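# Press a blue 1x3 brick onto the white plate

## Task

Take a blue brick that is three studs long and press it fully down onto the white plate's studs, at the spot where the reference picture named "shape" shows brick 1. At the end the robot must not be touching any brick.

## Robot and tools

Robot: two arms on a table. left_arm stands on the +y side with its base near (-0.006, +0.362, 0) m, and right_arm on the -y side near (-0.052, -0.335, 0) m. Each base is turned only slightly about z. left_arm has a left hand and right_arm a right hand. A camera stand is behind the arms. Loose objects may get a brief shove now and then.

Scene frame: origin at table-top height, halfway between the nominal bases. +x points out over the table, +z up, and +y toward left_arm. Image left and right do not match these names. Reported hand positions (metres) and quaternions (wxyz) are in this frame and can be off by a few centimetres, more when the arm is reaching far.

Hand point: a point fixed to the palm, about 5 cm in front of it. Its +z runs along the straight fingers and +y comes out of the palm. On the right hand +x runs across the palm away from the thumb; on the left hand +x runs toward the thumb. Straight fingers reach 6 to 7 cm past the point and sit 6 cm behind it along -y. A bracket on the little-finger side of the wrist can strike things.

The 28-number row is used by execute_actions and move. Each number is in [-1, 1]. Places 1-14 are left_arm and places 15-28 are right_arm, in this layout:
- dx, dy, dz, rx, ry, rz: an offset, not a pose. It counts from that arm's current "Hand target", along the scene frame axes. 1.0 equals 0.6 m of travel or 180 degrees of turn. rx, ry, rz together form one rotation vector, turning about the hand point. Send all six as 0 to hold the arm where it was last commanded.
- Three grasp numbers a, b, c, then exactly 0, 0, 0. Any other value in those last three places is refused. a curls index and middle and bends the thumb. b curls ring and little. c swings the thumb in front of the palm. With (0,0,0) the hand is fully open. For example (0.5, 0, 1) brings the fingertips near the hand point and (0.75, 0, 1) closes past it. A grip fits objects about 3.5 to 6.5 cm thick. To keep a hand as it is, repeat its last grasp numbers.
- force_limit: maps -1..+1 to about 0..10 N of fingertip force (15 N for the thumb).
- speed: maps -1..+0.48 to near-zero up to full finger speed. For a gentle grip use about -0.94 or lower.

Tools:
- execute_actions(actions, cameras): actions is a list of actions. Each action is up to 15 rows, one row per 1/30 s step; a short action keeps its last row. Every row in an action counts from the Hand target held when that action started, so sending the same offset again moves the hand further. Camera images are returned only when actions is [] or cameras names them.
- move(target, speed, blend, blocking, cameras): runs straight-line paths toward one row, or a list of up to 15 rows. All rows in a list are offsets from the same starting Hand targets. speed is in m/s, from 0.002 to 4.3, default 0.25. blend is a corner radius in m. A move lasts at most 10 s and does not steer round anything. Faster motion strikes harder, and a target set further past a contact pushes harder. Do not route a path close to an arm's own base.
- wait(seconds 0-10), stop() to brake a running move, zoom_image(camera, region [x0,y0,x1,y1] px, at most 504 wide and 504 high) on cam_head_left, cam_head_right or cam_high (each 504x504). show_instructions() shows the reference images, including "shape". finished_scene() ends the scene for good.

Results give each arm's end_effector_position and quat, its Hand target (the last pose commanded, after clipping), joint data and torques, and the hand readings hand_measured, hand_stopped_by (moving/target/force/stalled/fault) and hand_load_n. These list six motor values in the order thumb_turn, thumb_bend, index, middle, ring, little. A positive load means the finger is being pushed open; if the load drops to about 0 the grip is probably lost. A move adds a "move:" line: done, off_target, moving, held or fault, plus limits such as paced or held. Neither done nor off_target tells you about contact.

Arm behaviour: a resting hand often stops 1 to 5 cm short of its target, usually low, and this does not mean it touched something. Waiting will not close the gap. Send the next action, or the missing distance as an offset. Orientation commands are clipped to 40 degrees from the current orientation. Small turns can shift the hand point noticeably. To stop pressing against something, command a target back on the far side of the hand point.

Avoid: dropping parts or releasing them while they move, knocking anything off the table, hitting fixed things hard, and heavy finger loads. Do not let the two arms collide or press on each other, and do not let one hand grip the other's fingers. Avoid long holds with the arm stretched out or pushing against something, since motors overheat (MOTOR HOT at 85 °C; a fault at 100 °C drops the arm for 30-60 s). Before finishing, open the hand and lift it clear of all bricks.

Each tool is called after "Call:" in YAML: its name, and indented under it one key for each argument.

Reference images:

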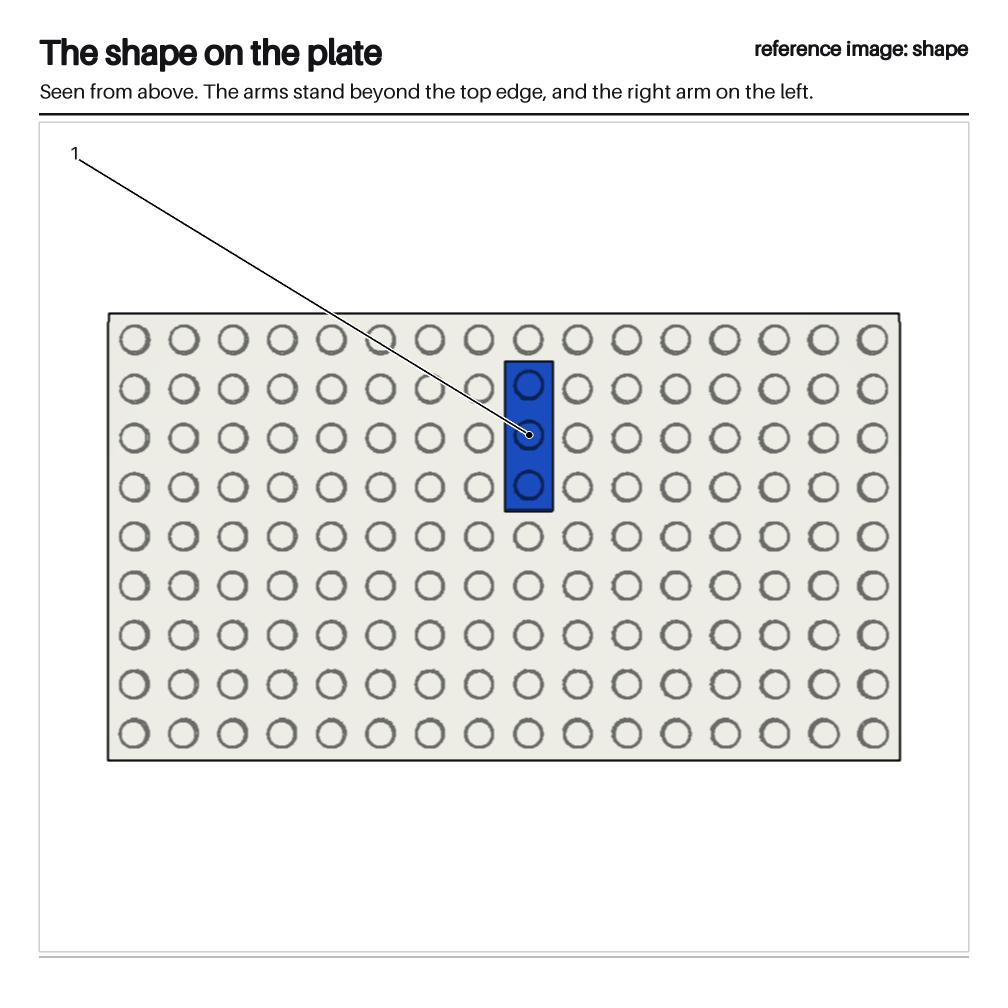

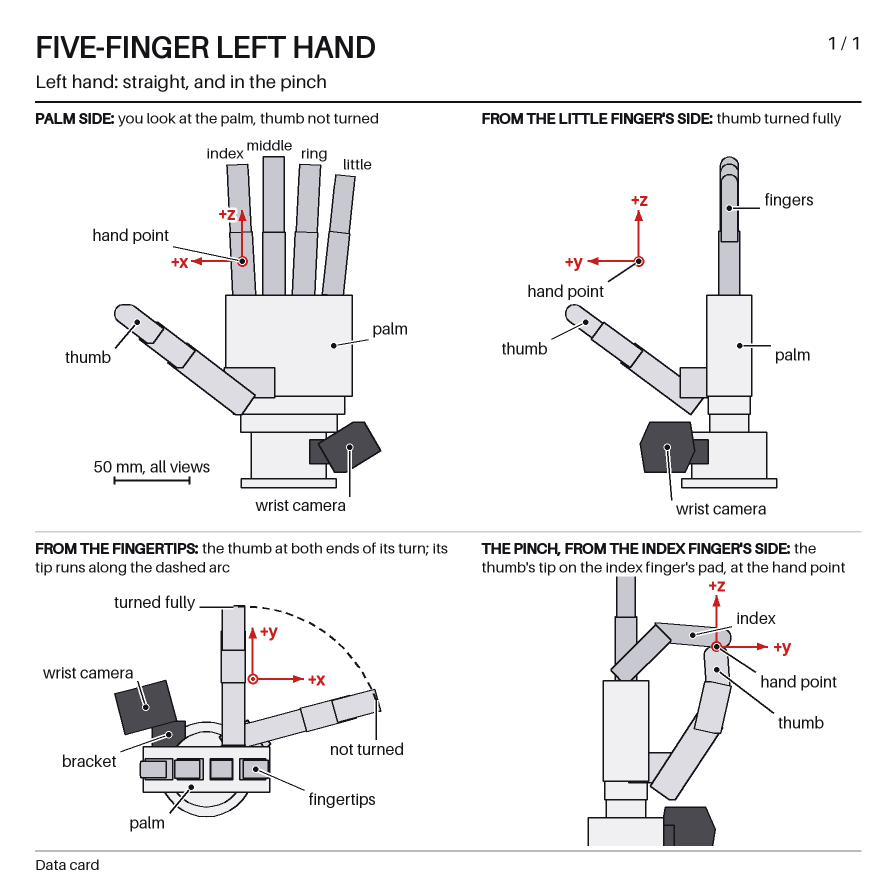

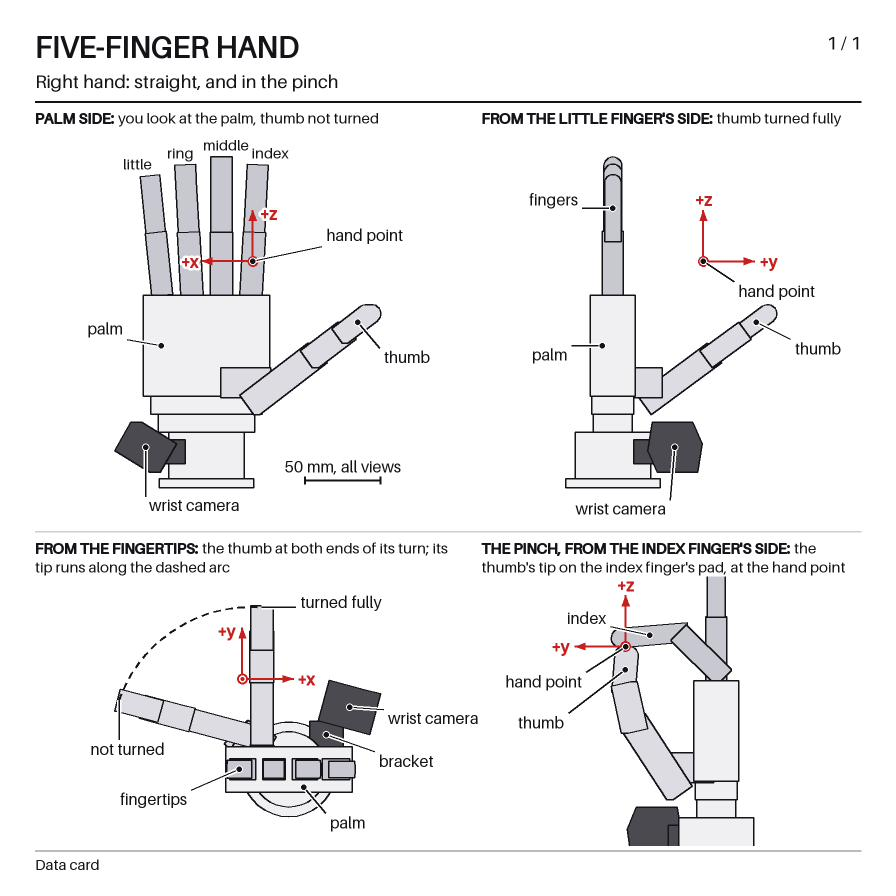

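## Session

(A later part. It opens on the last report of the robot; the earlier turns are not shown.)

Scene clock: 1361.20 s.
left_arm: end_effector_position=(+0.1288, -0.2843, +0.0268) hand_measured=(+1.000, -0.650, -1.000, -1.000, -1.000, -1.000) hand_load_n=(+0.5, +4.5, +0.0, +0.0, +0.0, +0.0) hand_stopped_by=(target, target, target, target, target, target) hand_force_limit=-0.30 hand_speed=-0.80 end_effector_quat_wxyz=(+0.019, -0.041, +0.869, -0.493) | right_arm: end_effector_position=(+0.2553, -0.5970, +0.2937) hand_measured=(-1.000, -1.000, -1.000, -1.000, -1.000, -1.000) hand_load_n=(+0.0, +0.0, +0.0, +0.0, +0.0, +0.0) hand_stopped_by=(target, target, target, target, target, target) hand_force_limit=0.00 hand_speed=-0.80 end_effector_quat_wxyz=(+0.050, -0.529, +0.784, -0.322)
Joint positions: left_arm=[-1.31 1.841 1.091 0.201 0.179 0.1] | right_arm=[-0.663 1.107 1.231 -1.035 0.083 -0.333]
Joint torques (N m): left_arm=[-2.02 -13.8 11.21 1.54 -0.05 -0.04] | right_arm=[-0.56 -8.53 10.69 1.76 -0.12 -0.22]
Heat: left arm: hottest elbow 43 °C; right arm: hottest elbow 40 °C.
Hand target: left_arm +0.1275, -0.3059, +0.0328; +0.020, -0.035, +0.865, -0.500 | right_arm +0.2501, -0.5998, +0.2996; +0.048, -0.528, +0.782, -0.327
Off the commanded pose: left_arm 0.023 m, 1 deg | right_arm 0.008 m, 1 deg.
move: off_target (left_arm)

Call:
move:
  target:
    - [-0.003,-0.05,0.05,0,0,0,0.0,0.0,1,0,0,0,-0.3,-0.8,0,0,0,0,0,0,0,0,0,0,0,0,0,-0.8]
  speed: 0.06
  cameras: ["cam_head_left","cam_head_right","cam_high"]

Call:
zoom_image:
  camera: "cam_high"
  region: [190, 145, 230, 185]

Call:
zoom_image:
  camera: "cam_head_left"
  region: [370, 345, 410, 385]

Call:
zoom_image:
  camera: "cam_head_right"
  region: [380, 352, 420, 392]

Scene clock: 1368.23 s.
left_arm: end_effector_position=(+0.1274, -0.3140, +0.0477) hand_measured=(+1.000, -0.650, -1.000, -1.000, -1.000, -1.000) hand_load_n=(+0.0, +0.0, +0.0, +0.0, +0.0, +0.0) hand_stopped_by=(target, target, target, target, target, target) hand_force_limit=-0.30 hand_speed=-0.80 end_effector_quat_wxyz=(+0.021, -0.038, +0.872, -0.488) | right_arm: end_effector_position=(+0.2553, -0.5970, +0.2937) hand_measured=(-1.000, -1.000, -1.000, -1.000, -1.000, -1.000) hand_load_n=(+0.0, +0.0, +0.0, +0.0, +0.5, +0.0) hand_stopped_by=(target, target, target, target, target, target) hand_force_limit=0.00 hand_speed=-0.80 end_effector_quat_wxyz=(+0.050, -0.529, +0.784, -0.322)
Joint positions: left_arm=[-1.329 1.863 1.204 0.099 0.163 0.1] | right_arm=[-0.663 1.107 1.231 -1.035 0.083 -0.333]
Joint torques (N m): left_arm=[-1.67 -15.91 11.74 1.44 0.01 -0.11] | right_arm=[-0.56 -8.12 10.48 1.7 -0.15 -0.26]
Heat: left arm: hottest elbow 43 °C; right arm: hottest elbow 40 °C.
Hand target: left_arm +0.1259, -0.3358, +0.0628; +0.020, -0.035, +0.865, -0.500 | right_arm +0.2501, -0.5998, +0.2996; +0.048, -0.528, +0.782, -0.327
Off the commanded pose: left_arm 0.027 m, 2 deg | right_arm 0.008 m, 1 deg.
move: off_target (left_arm)

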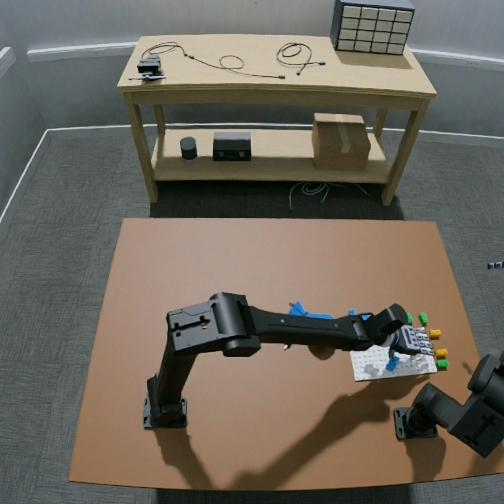

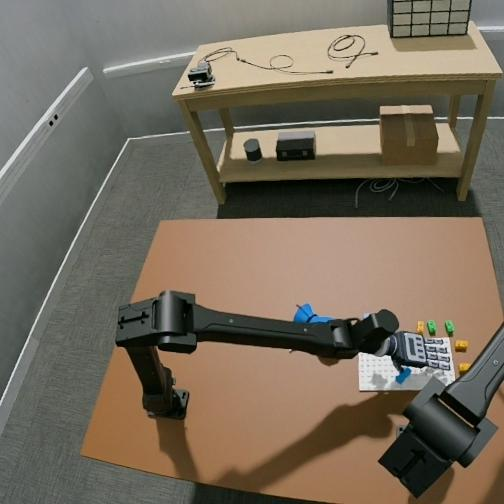

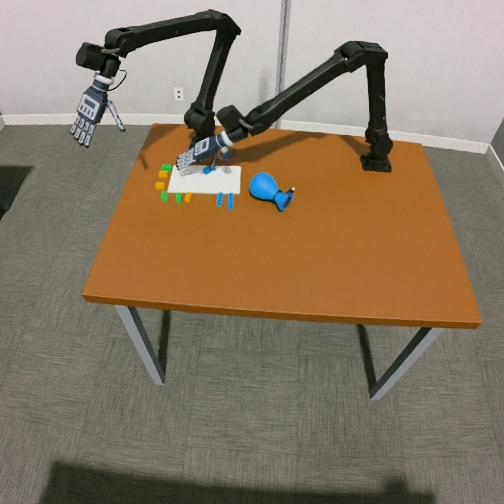

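Scaled by 12.600.

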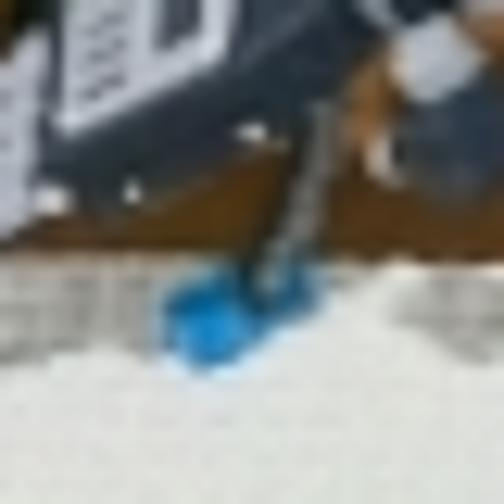

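Scaled by 12.600.

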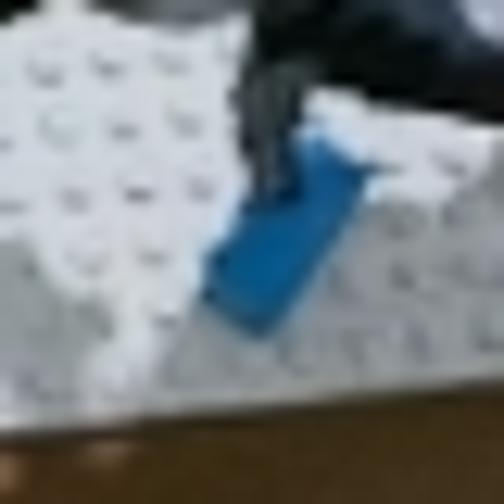

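Scaled by 12.600.

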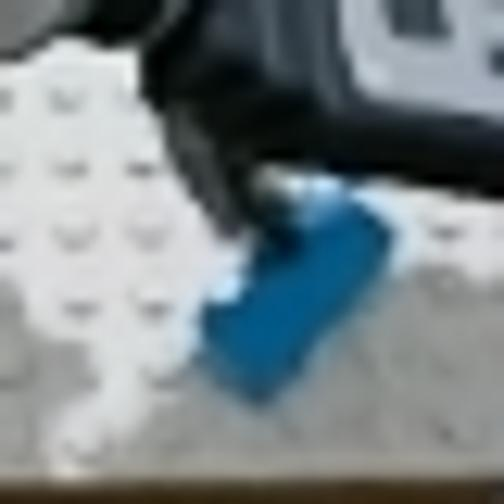

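Call:
move:
  target:
    - [0.0,0.07,0.13,0,0,0,0.0,0.0,1,0,0,0,-0.3,-0.8,0,0,0,0,0,0,0,0,0,0,0,0,0,-0.8]
  speed: 0.12
  cameras: ["cam_head_left","cam_head_right","cam_high"]

Call:
zoom_image:
  camera: "cam_high"
  region: [190, 145, 230, 185]

Call:
zoom_image:
  camera: "cam_head_left"
  region: [378, 350, 408, 380]

Call:
zoom_image:
  camera: "cam_head_right"
  region: [388, 358, 418, 388]

Scene clock: 1375.13 s.
left_arm: end_effector_position=(+0.1190, -0.2928, +0.1282) hand_measured=(+1.000, -0.650, -1.000, -1.000, -1.000, -1.000) hand_load_n=(+0.0, +0.0, -0.5, +0.0, +0.0, +0.0) hand_stopped_by=(target, target, target, target, target, target) hand_force_limit=-0.30 hand_speed=-0.80 end_effector_quat_wxyz=(+0.017, -0.034, +0.868, -0.494) | right_arm: end_effector_position=(+0.2553, -0.5970, +0.2937) hand_measured=(-1.000, -1.000, -1.000, -1.000, -1.000, -1.000) hand_load_n=(+0.0, +0.0, +0.0, +0.0, +0.0, +0.0) hand_stopped_by=(target, target, target, target, target, target) hand_force_limit=0.00 hand_speed=-0.80 end_effector_quat_wxyz=(+0.050, -0.529, +0.784, -0.322)
Joint positions: left_arm=[-1.329 1.696 1.204 -0.054 0.175 0.1] | right_arm=[-0.663 1.107 1.231 -1.035 0.083 -0.333]
Joint torques (N m): left_arm=[0.21 -16.91 9.43 1.42 0.19 -0.02] | right_arm=[-0.5 -8.18 10.71 1.77 -0.12 -0.21]
Heat: left arm: hottest elbow 44 °C; right arm: hottest elbow 40 °C.
Hand target: left_arm +0.1259, -0.2939, +0.1408; +0.020, -0.035, +0.865, -0.500 | right_arm +0.2501, -0.5998, +0.2996; +0.048, -0.528, +0.782, -0.327
Off the commanded pose: left_arm 0.014 m, 1 deg | right_arm 0.008 m, 1 deg.
move: off_target (left_arm)

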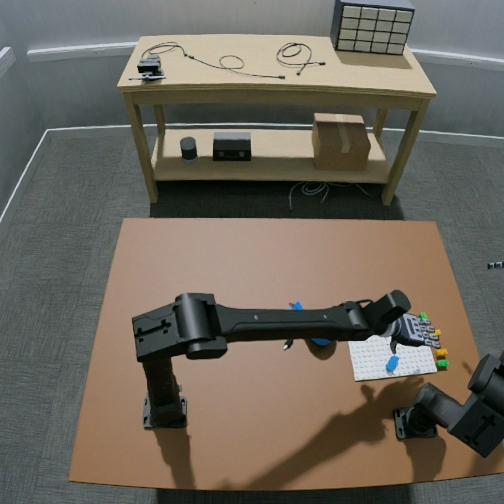

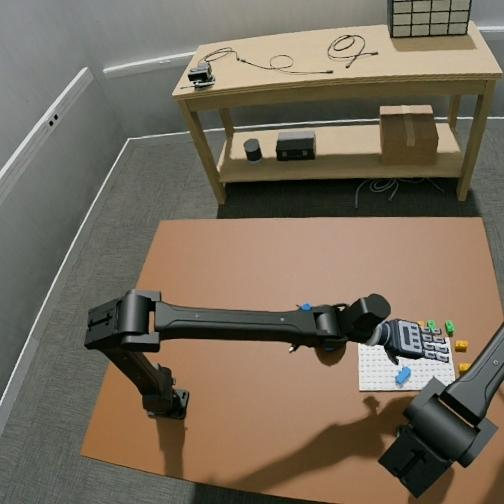

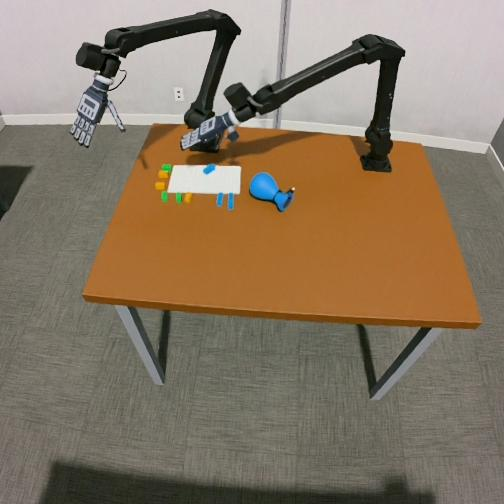

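Scaled by 12.600.

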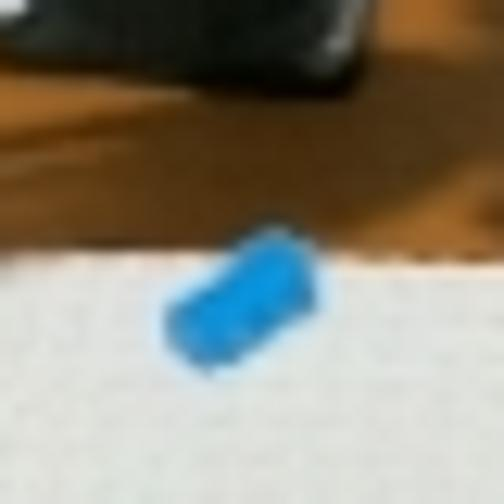

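Scaled by 16.800.

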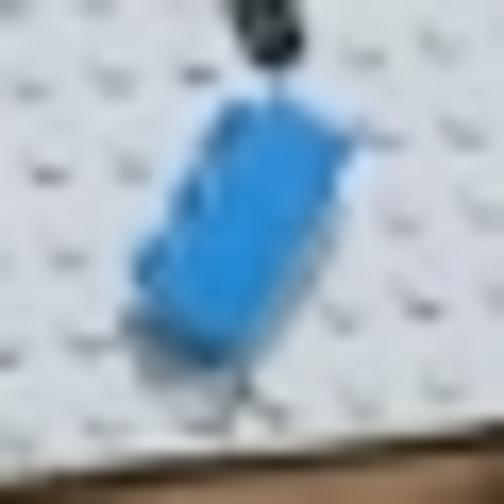

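Scaled by 16.800.

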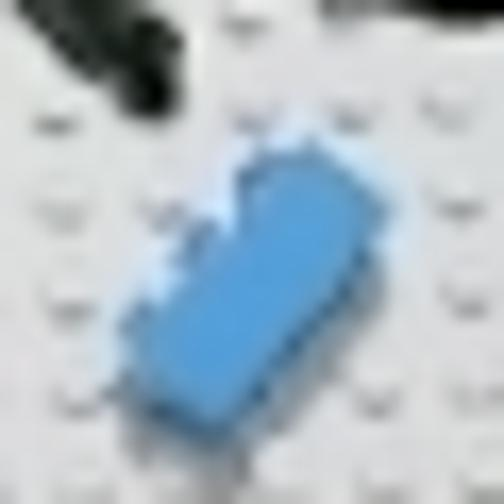

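Call:
move:
  target:
    - [-0.0265,0.0032,-0.0763,0,0,-0.1333,0.44,0.4,1,0,0,0,-0.3,-0.5,0,0,0,0,0,0,0,0,0,0,0,0,0,-0.8]
  speed: 0.12
  cameras: ["cam_head_left","cam_head_right","cam_high"]

Call:
zoom_image:
  camera: "cam_high"
  region: [180, 130, 230, 180]

Call:
zoom_image:
  camera: "cam_head_left"
  region: [370, 340, 420, 390]

Call:
zoom_image:
  camera: "cam_head_right"
  region: [380, 345, 430, 395]

Scene clock: 1500.83 s.
left_arm: end_effector_position=(+0.0951, -0.2734, +0.0789) hand_measured=(+1.000, -0.440, -0.200, -0.170, -0.174, -0.244) hand_load_n=(+0.0, +0.0, +0.0, +0.0, +0.0, +0.0) hand_stopped_by=(target, target, target, target, target, target) hand_force_limit=-0.30 hand_speed=-0.50 end_effector_quat_wxyz=(-0.095, +0.141, +0.861, -0.480) | right_arm: end_effector_position=(+0.2553, -0.5970, +0.2937) hand_measured=(-1.000, -1.000, -1.000, -1.000, -1.000, -1.000) hand_load_n=(+0.0, +0.0, +0.0, +0.0, +0.0, +0.0) hand_stopped_by=(target, target, target, target, target, target) hand_force_limit=0.00 hand_speed=-0.80 end_effector_quat_wxyz=(+0.050, -0.529, +0.784, -0.322)
Joint positions: left_arm=[-1.273 1.794 1.218 -0.094 0.575 0.374] | right_arm=[-0.663 1.107 1.231 -1.035 0.083 -0.333]
Joint torques (N m): left_arm=[0.38 -15.33 12.05 1.26 0.39 0.04] | right_arm=[-0.56 -8.06 10.67 1.8 -0.11 -0.24]
Heat: left arm: hottest elbow 45 °C; right arm: hottest elbow 40 °C.
Hand target: left_arm +0.1100, -0.2920, +0.0952; -0.084, +0.146, +0.854, -0.493 | right_arm +0.2501, -0.5998, +0.2996; +0.048, -0.528, +0.782, -0.327
Off the commanded pose: left_arm 0.029 m, 2 deg | right_arm 0.008 m, 1 deg.
move: off_target (left_arm)

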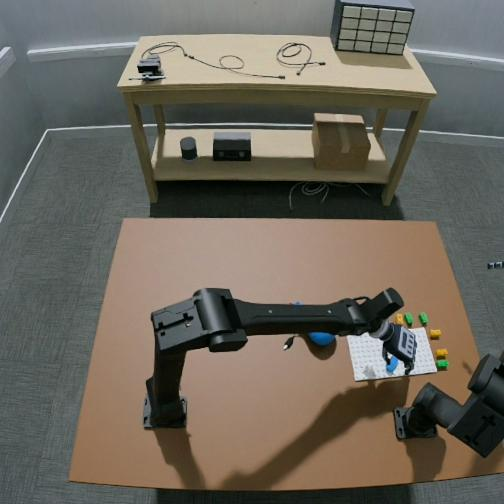

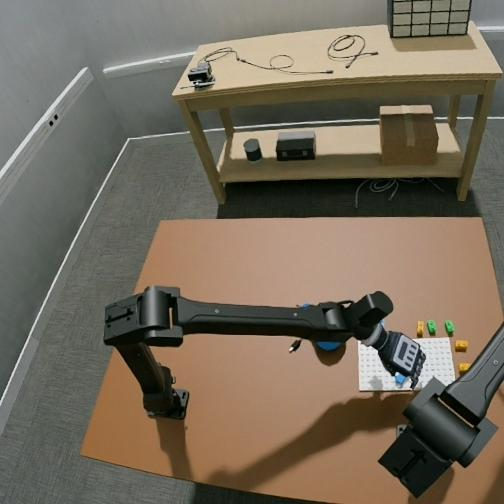

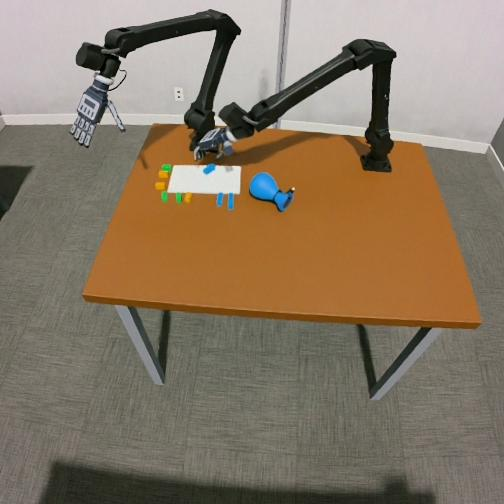

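Scaled by 10.080.

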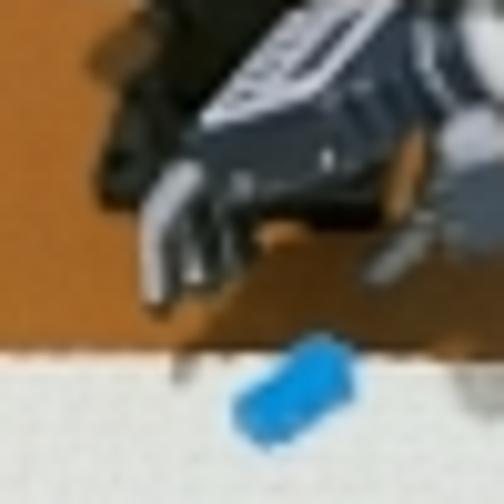

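Scaled by 10.080.

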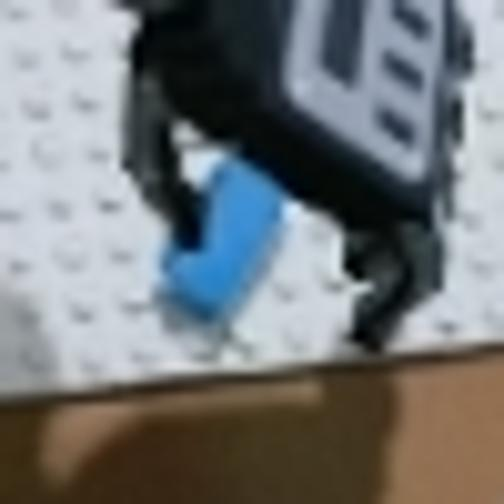

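Scaled by 10.080.

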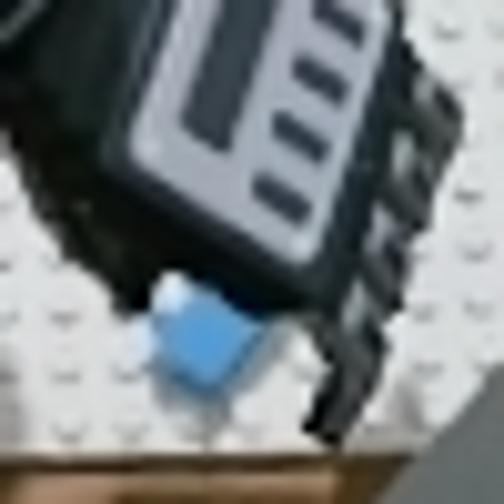

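Call:
move:
  target:
    - [0.016,-0.024,-0.038,0,0,0,0.44,0.4,1,0,0,0,-0.3,-0.5,0,0,0,0,0,0,0,0,0,0,0,0,0,-0.8]
  speed: 0.08
  cameras: ["cam_head_left","cam_head_right","cam_high"]

Call:
zoom_image:
  camera: "cam_head_left"
  region: [370, 340, 420, 390]

Call:
zoom_image:
  camera: "cam_head_right"
  region: [380, 345, 430, 395]

Scene clock: 1508.27 s.
left_arm: end_effector_position=(+0.1026, -0.2816, +0.0522) hand_measured=(+1.000, -0.440, -0.200, -0.170, -0.174, -0.244) hand_load_n=(+0.0, +0.5, +0.0, +0.0, +0.0, +0.0) hand_stopped_by=(target, target, target, target, target, target) hand_force_limit=-0.30 hand_speed=-0.50 end_effector_quat_wxyz=(-0.101, +0.138, +0.867, -0.468) | right_arm: end_effector_position=(+0.2553, -0.5970, +0.2937) hand_measured=(-1.000, -1.000, -1.000, -1.000, -1.000, -1.000) hand_load_n=(-0.5, +0.0, +0.0, +0.0, +0.0, +0.0) hand_stopped_by=(target, target, target, target, target, target) hand_force_limit=0.00 hand_speed=-0.80 end_effector_quat_wxyz=(+0.050, -0.529, +0.784, -0.322)
Joint positions: left_arm=[-1.266 1.863 1.252 -0.094 0.58 0.38] | right_arm=[-0.663 1.107 1.231 -1.035 0.083 -0.333]
Joint torques (N m): left_arm=[0.32 -16.32 11.78 2.5 0.4 0.05] | right_arm=[-0.56 -8.06 10.61 1.61 -0.13 -0.23]
Heat: left arm: hottest elbow 46 °C; right arm: hottest elbow 40 °C.
Hand target: left_arm +0.1196, -0.3065, +0.0725; -0.084, +0.146, +0.853, -0.493 | right_arm +0.2501, -0.5998, +0.2996; +0.048, -0.528, +0.782, -0.327
Off the commanded pose: left_arm 0.036 m, 4 deg | right_arm 0.008 m, 1 deg.
move: off_target (left_arm)

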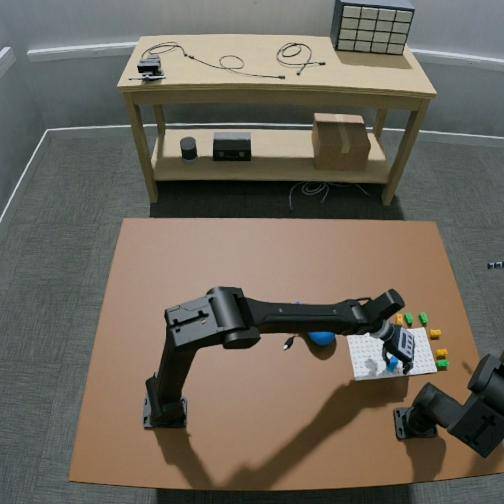

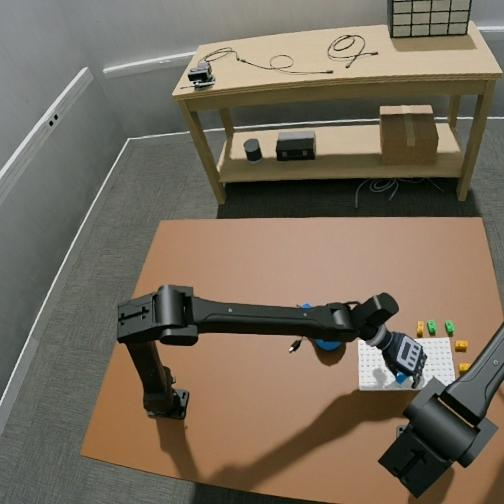

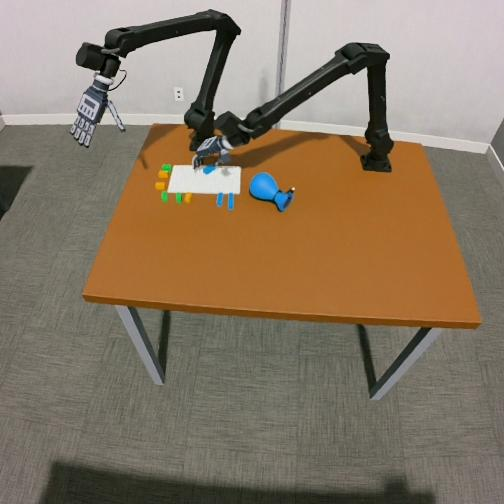

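Scaled by 10.080.

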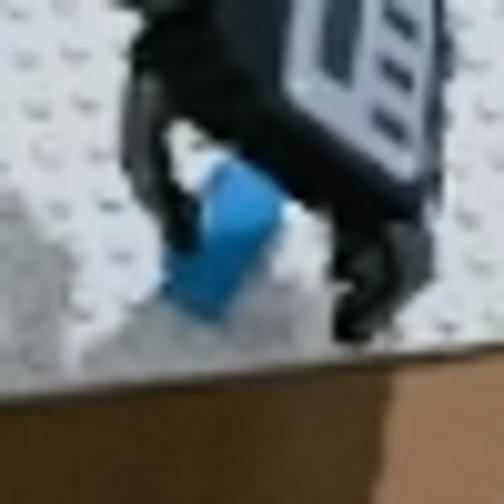

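Scaled by 10.080.

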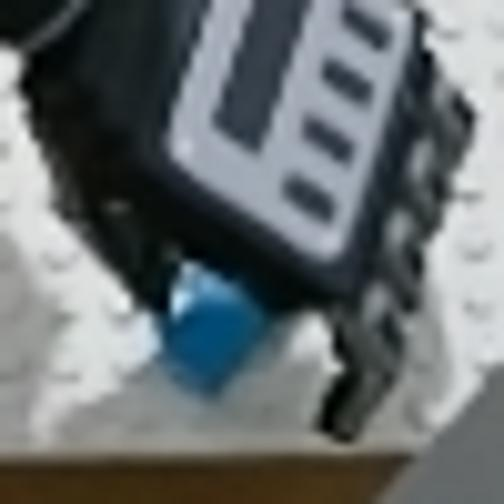

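Call:
move:
  target:
    - [0.01,-0.002,-0.045,0,0,0,0.44,0.4,1,0,0,0,-0.3,-0.5,0,0,0,0,0,0,0,0,0,0,0,0,0,-0.8]
  speed: 0.06
  cameras: ["cam_head_left","cam_head_right","cam_high"]

Call:
zoom_image:
  camera: "cam_head_left"
  region: [370, 340, 420, 390]

Call:
zoom_image:
  camera: "cam_head_right"
  region: [380, 345, 430, 395]

Scene clock: 1519.17 s.
left_arm: end_effector_position=(+0.1115, -0.2868, +0.0356) hand_measured=(+1.000, -0.440, -0.200, -0.170, -0.174, -0.244) hand_load_n=(+0.0, +0.0, +0.0, +0.0, +0.0, +0.0) hand_stopped_by=(target, target, target, target, target, target) hand_force_limit=-0.30 hand_speed=-0.50 end_effector_quat_wxyz=(-0.099, +0.139, +0.863, -0.475) | right_arm: end_effector_position=(+0.2553, -0.5970, +0.2937) hand_measured=(-1.000, -1.000, -1.000, -1.000, -1.000, -1.000) hand_load_n=(+0.0, +0.0, +0.0, +0.0, +0.0, +0.0) hand_stopped_by=(target, target, target, target, target, target) hand_force_limit=0.00 hand_speed=-0.80 end_effector_quat_wxyz=(+0.050, -0.529, +0.784, -0.322)
Joint positions: left_arm=[-1.253 1.902 1.253 -0.043 0.592 0.386] | right_arm=[-0.663 1.107 1.231 -1.035 0.083 -0.333]
Joint torques (N m): left_arm=[-0.09 -15.91 10.91 2.61 0.25 0.05] | right_arm=[-0.67 -8.53 10.67 1.63 -0.12 -0.22]
Heat: left arm: hottest elbow 46 °C; right arm: hottest elbow 40 °C.
Hand target: left_arm +0.1256, -0.3076, +0.0453; -0.084, +0.146, +0.854, -0.493 | right_arm +0.2501, -0.5998, +0.2996; +0.048, -0.528, +0.782, -0.327
Off the commanded pose: left_arm 0.027 m, 3 deg | right_arm 0.008 m, 1 deg.
move: off_target (left_arm)

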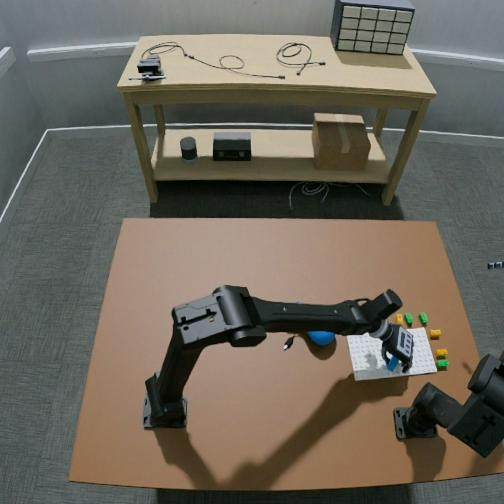

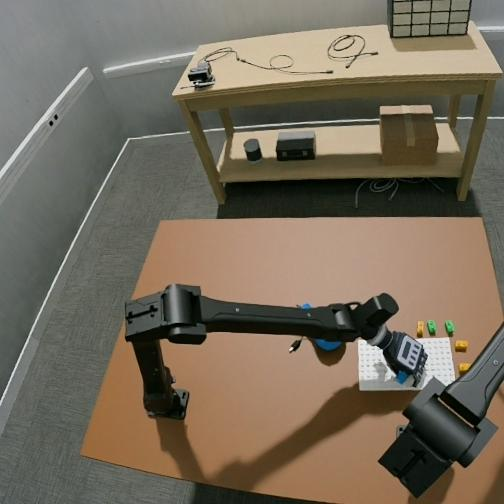

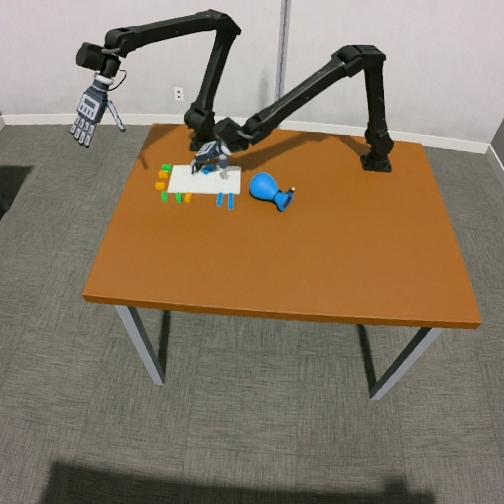

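Scaled by 10.080.

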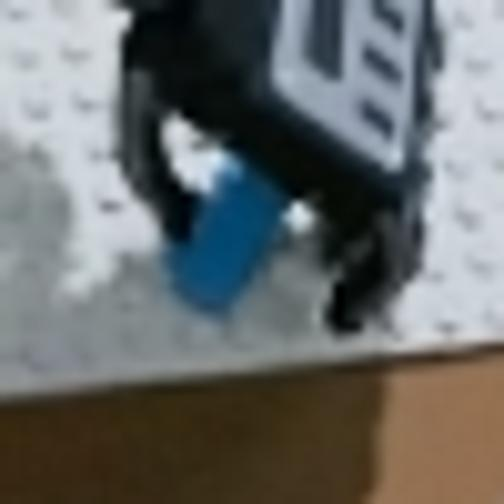

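Scaled by 10.080.

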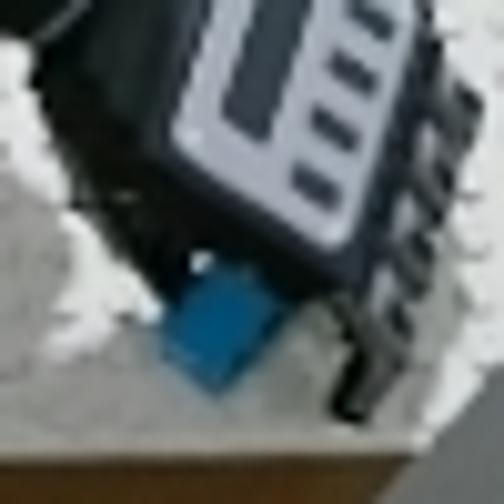

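Call:
move:
  target:
    - [0.0,0.002,-0.03,0,0,0,0.44,0.4,1,0,0,0,-0.3,-0.5,0,0,0,0,0,0,0,0,0,0,0,0,0,-0.8]
    - [0.0,0.002,-0.03,0,0,0,0.7,0.4,1,0,0,0,-0.3,-0.86,0,0,0,0,0,0,0,0,0,0,0,0,0,-0.8]
  speed: 0.06
  cameras: ["cam_head_left","cam_head_right","cam_high"]

Call:
zoom_image:
  camera: "cam_head_left"
  region: [370, 340, 420, 390]

Call:
zoom_image:
  camera: "cam_head_right"
  region: [380, 345, 430, 395]

Call:
zoom_image:
  camera: "cam_high"
  region: [180, 140, 230, 190]

Scene clock: 1526.10 s.
left_arm: end_effector_position=(+0.1140, -0.2946, +0.0302) hand_measured=(+1.000, -0.358, +0.070, -0.018, -0.136, -0.270) hand_load_n=(+0.0, +10.0, +6.5, +3.0, +0.0, -0.5) hand_stopped_by=(target, force, force, force, target, target) hand_force_limit=-0.30 hand_speed=-0.86 end_effector_quat_wxyz=(-0.093, +0.144, +0.856, -0.487) | right_arm: end_effector_position=(+0.2553, -0.5970, +0.2937) hand_measured=(-1.000, -1.000, -1.000, -1.000, -1.000, -1.000) hand_load_n=(+0.0, -0.5, +0.0, -0.5, +0.0, +0.0) hand_stopped_by=(target, target, target, target, target, target) hand_force_limit=0.00 hand_speed=-0.80 end_effector_quat_wxyz=(+0.050, -0.529, +0.784, -0.322)
Joint positions: left_arm=[-1.253 1.922 1.253 0.009 0.594 0.387] | right_arm=[-0.663 1.107 1.231 -1.035 0.083 -0.333]
Joint torques (N m): left_arm=[0.03 -15.38 9.83 2.21 0.18 0.05] | right_arm=[-0.56 -8.41 10.61 1.72 -0.12 -0.24]
Heat: left arm: hottest elbow 45 °C; right arm: hottest elbow 40 °C.
Hand target: left_arm +0.1255, -0.3064, +0.0274; -0.084, +0.146, +0.854, -0.493 | right_arm +0.2501, -0.5998, +0.2996; +0.048, -0.528, +0.782, -0.327
Off the commanded pose: left_arm 0.017 m, 1 deg | right_arm 0.008 m, 1 deg.
move: off_target (left_arm); target 2's new numbers were sent with left_arm's hand 0.018 m and 2 deg from that target

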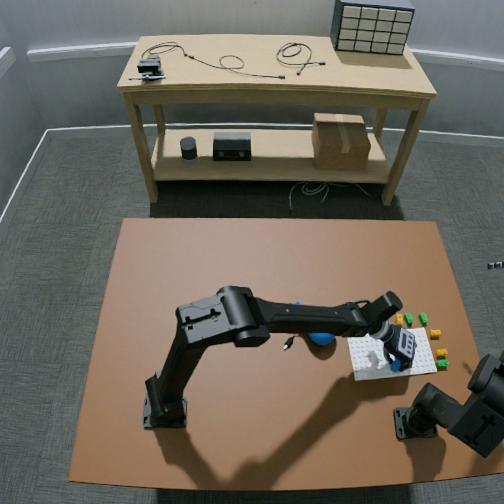

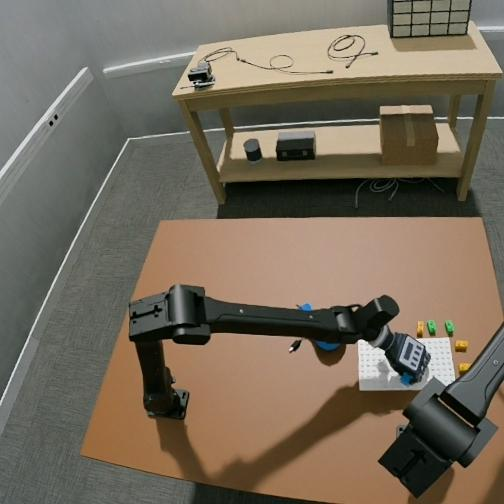

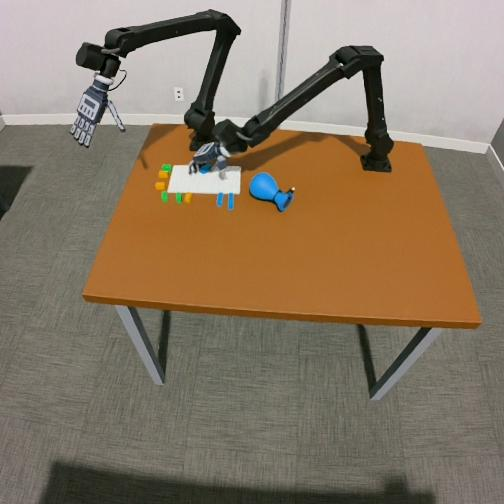

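Scaled by 10.080.

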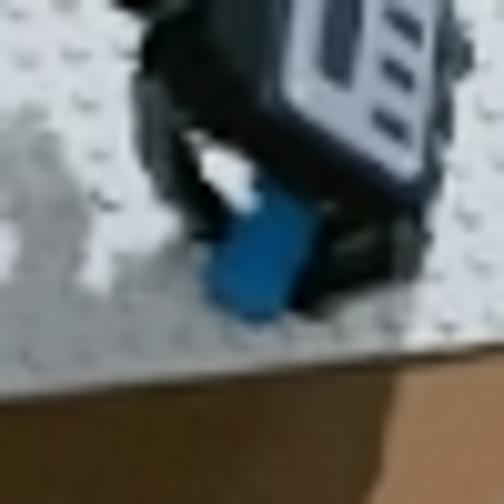

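Scaled by 10.080.

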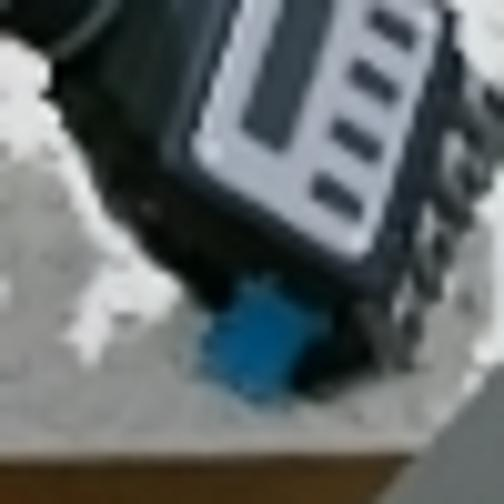

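Scaled by 10.080.

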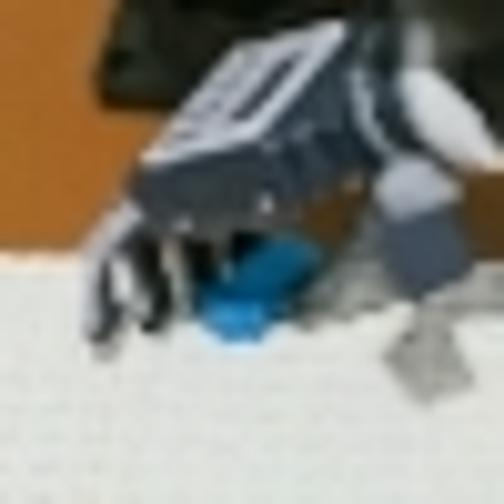

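Call:
move:
  target:
    - [0.0,-0.02,0.16,0,0,0,0.7,0.4,1,0,0,0,-0.3,-0.86,0,0,0,0,0,0,0,0,0,0,0,0,0,-0.8]
    - [0.365,0.16,0.16,0,0,0.111,0.7,0.4,1,0,0,0,-0.3,-0.86,0,0,0,0,0,0,0,0,0,0,0,0,0,-0.8]
  speed: [0.08,0.15]
  blend: [0.02,0]
  cameras: ["cam_head_left","cam_head_right","cam_high"]

Scene clock: 1534.83 s.
left_arm: end_effector_position=(+0.3419, -0.2101, +0.1111) hand_measured=(+1.000, -0.358, +0.070, -0.018, -0.136, -0.270) hand_load_n=(+0.0, +10.0, +6.5, +3.0, +0.0, +0.0) hand_stopped_by=(target, force, force, force, target, target) hand_force_limit=-0.30 hand_speed=-0.86 end_effector_quat_wxyz=(-0.003, -0.011, +0.869, -0.495) | right_arm: end_effector_position=(+0.2553, -0.5970, +0.2937) hand_measured=(-1.000, -1.000, -1.000, -1.000, -1.000, -1.000) hand_load_n=(+0.0, +0.0, +0.0, -0.5, +0.0, +0.0) hand_stopped_by=(target, target, target, target, target, target) hand_force_limit=0.00 hand_speed=-0.80 end_effector_quat_wxyz=(+0.050, -0.529, +0.784, -0.322)
Joint positions: left_arm=[-0.888 1.814 1.339 -0.189 0.596 0.394] | right_arm=[-0.663 1.107 1.231 -1.035 0.083 -0.333]
Joint torques (N m): left_arm=[-0.56 -18.61 8.98 1.35 0.41 0.05] | right_arm=[-0.56 -8.59 10.62 1.68 -0.13 -0.23]
Heat: left arm: hottest elbow 45 °C; right arm: hottest elbow 40 °C.
Hand target: left_arm +0.3445, -0.2104, +0.1235; +0.003, -0.004, +0.866, -0.500 | right_arm +0.2501, -0.5998, +0.2996; +0.048, -0.528, +0.782, -0.327
Off the commanded pose: left_arm 0.013 m, 1 deg | right_arm 0.008 m, 1 deg.
move: off_target (left_arm)

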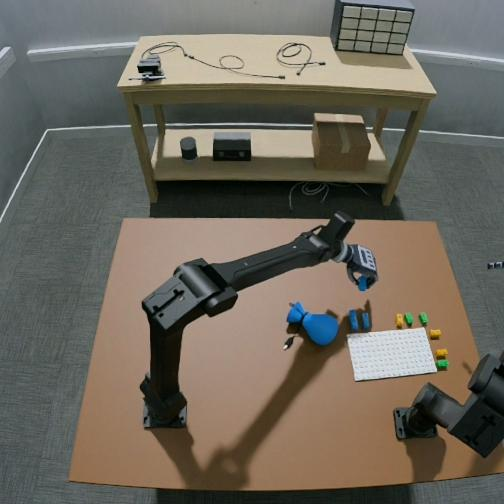

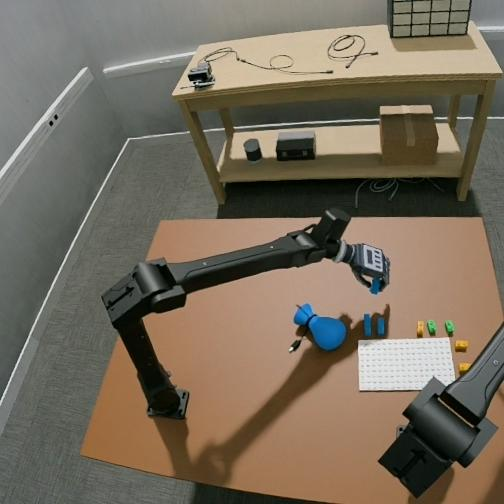

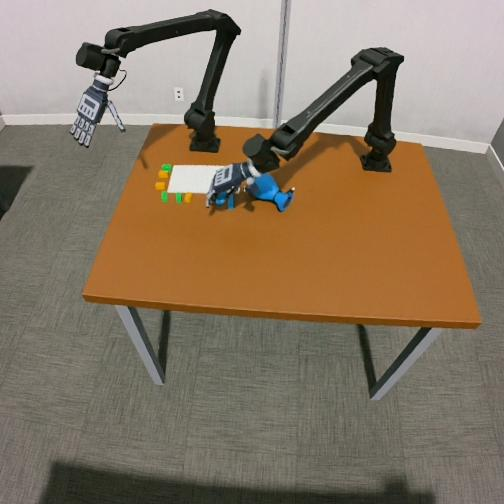

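Call:
move:
  target:
    - [0.0,0.0,-0.13,0,0,0,0.7,0.4,1,0,0,0,-0.3,-0.86,0,0,0,0,0,0,0,0,0,0,0,0,0,-0.8]
  speed: 0.1

Scene clock: 1541.73 s.
left_arm: end_effector_position=(+0.3398, -0.2078, +0.0467) hand_measured=(+1.000, -0.358, +0.070, -0.018, -0.136, -0.270) hand_load_n=(+0.0, +10.0, +7.0, +3.0, +0.0, +0.0) hand_stopped_by=(target, force, force, force, target, target) hand_force_limit=-0.30 hand_speed=-0.86 end_effector_quat_wxyz=(-0.004, -0.011, +0.869, -0.494) | right_arm: end_effector_position=(+0.2553, -0.5970, +0.2937) hand_measured=(-1.000, -1.000, -1.000, -1.000, -1.000, -1.000) hand_load_n=(+0.0, +0.0, -0.5, +0.0, -0.5, +0.0) hand_stopped_by=(target, target, target, target, target, target) hand_force_limit=0.00 hand_speed=-0.80 end_effector_quat_wxyz=(+0.050, -0.529, +0.784, -0.322)
Joint positions: left_arm=[-0.888 1.896 1.267 -0.038 0.597 0.395] | right_arm=[-0.663 1.107 1.231 -1.035 0.083 -0.333]
Joint torques (N m): left_arm=[-0.56 -17.03 7.87 2.73 0.38 0.04] | right_arm=[-0.97 -8.7 10.73 1.65 -0.16 -0.25]
Heat: left arm: hottest elbow 45 °C; right arm: hottest elbow 40 °C.
Hand target: left_arm +0.3444, -0.2104, +0.0452; +0.003, -0.004, +0.866, -0.500 | right_arm +0.2501, -0.5998, +0.2996; +0.048, -0.528, +0.782, -0.327
Off the commanded pose: left_arm 0.005 m, 1 deg | right_arm 0.008 m, 1 deg.
move: done

Call:
move:
  target:
    - [0.0,0.0,-0.048,0,0,0,0.7,0.4,1,0,0,0,-0.3,-0.86,0,0,0,0,0,0,0,0,0,0,0,0,0,-0.8]
  speed: 0.06
  cameras: ["cam_head_left","cam_head_right","cam_high"]

Call:
zoom_image:
  camera: "cam_high"
  region: [190, 150, 270, 230]

Call:
zoom_image:
  camera: "cam_head_right"
  region: [350, 260, 410, 320]

Scene clock: 1546.30 s.
left_arm: end_effector_position=(+0.3405, -0.2085, +0.0196) hand_measured=(+1.000, -0.358, +0.070, -0.018, -0.136, -0.270) hand_load_n=(+0.0, +10.0, +7.0, +3.0, +0.0, +0.0) hand_stopped_by=(target, force, force, force, target, target) hand_force_limit=-0.30 hand_speed=-0.86 end_effector_quat_wxyz=(-0.003, -0.010, +0.869, -0.495) | right_arm: end_effector_position=(+0.2553, -0.5970, +0.2937) hand_measured=(-1.000, -1.000, -1.000, -1.000, -1.000, -1.000) hand_load_n=(+0.0, +0.0, +0.0, +0.0, +0.0, +0.0) hand_stopped_by=(target, target, target, target, target, target) hand_force_limit=0.00 hand_speed=-0.80 end_effector_quat_wxyz=(+0.050, -0.529, +0.784, -0.322)
Joint positions: left_arm=[-0.888 1.941 1.249 0.028 0.597 0.395] | right_arm=[-0.663 1.107 1.231 -1.035 0.083 -0.333]
Joint torques (N m): left_arm=[-0.56 -17.03 7.5 2.73 0.38 0.04] | right_arm=[-0.5 -7.94 10.52 1.63 -0.16 -0.23]
Heat: left arm: hottest elbow 45 °C; right arm: hottest elbow 40 °C.
Hand target: left_arm +0.3444, -0.2104, +0.0166; +0.003, -0.004, +0.866, -0.500 | right_arm +0.2501, -0.5998, +0.2996; +0.048, -0.528, +0.782, -0.327
Off the commanded pose: left_arm 0.005 m, 1 deg | right_arm 0.008 m, 1 deg.
move: done

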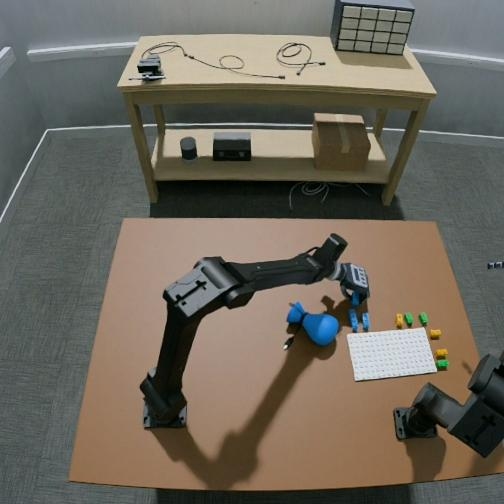

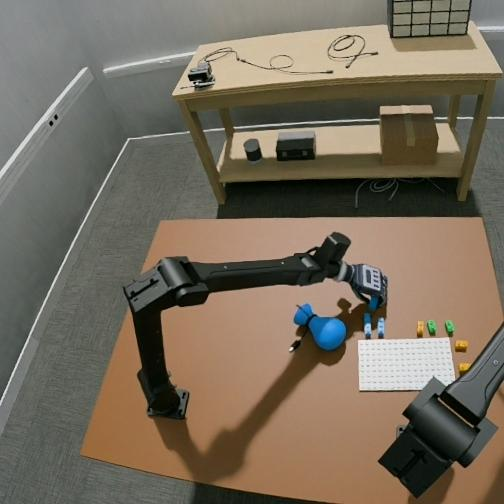

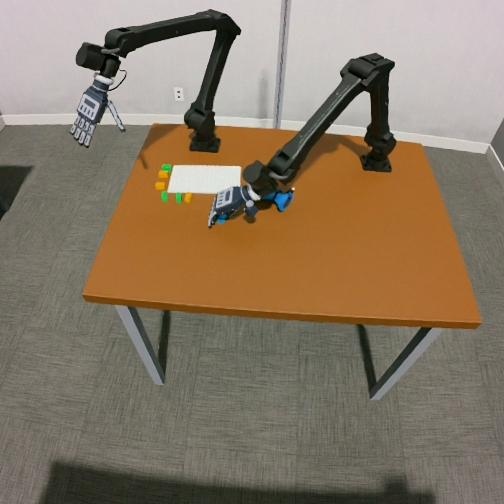

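Scaled by 6.300.

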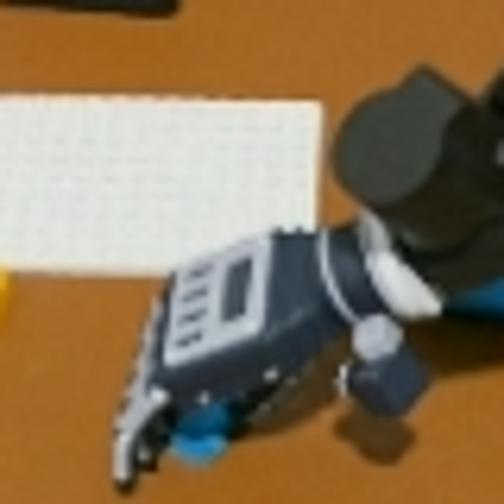

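Scaled by 8.400.

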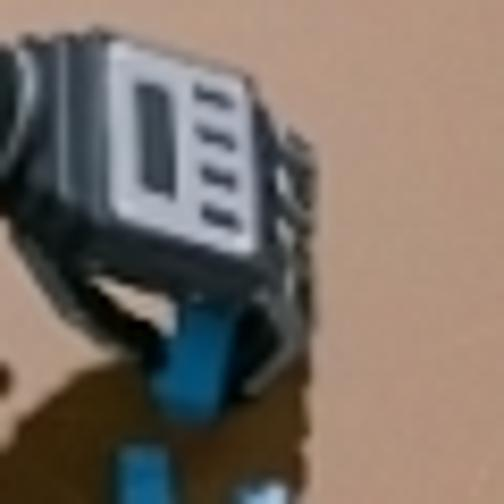

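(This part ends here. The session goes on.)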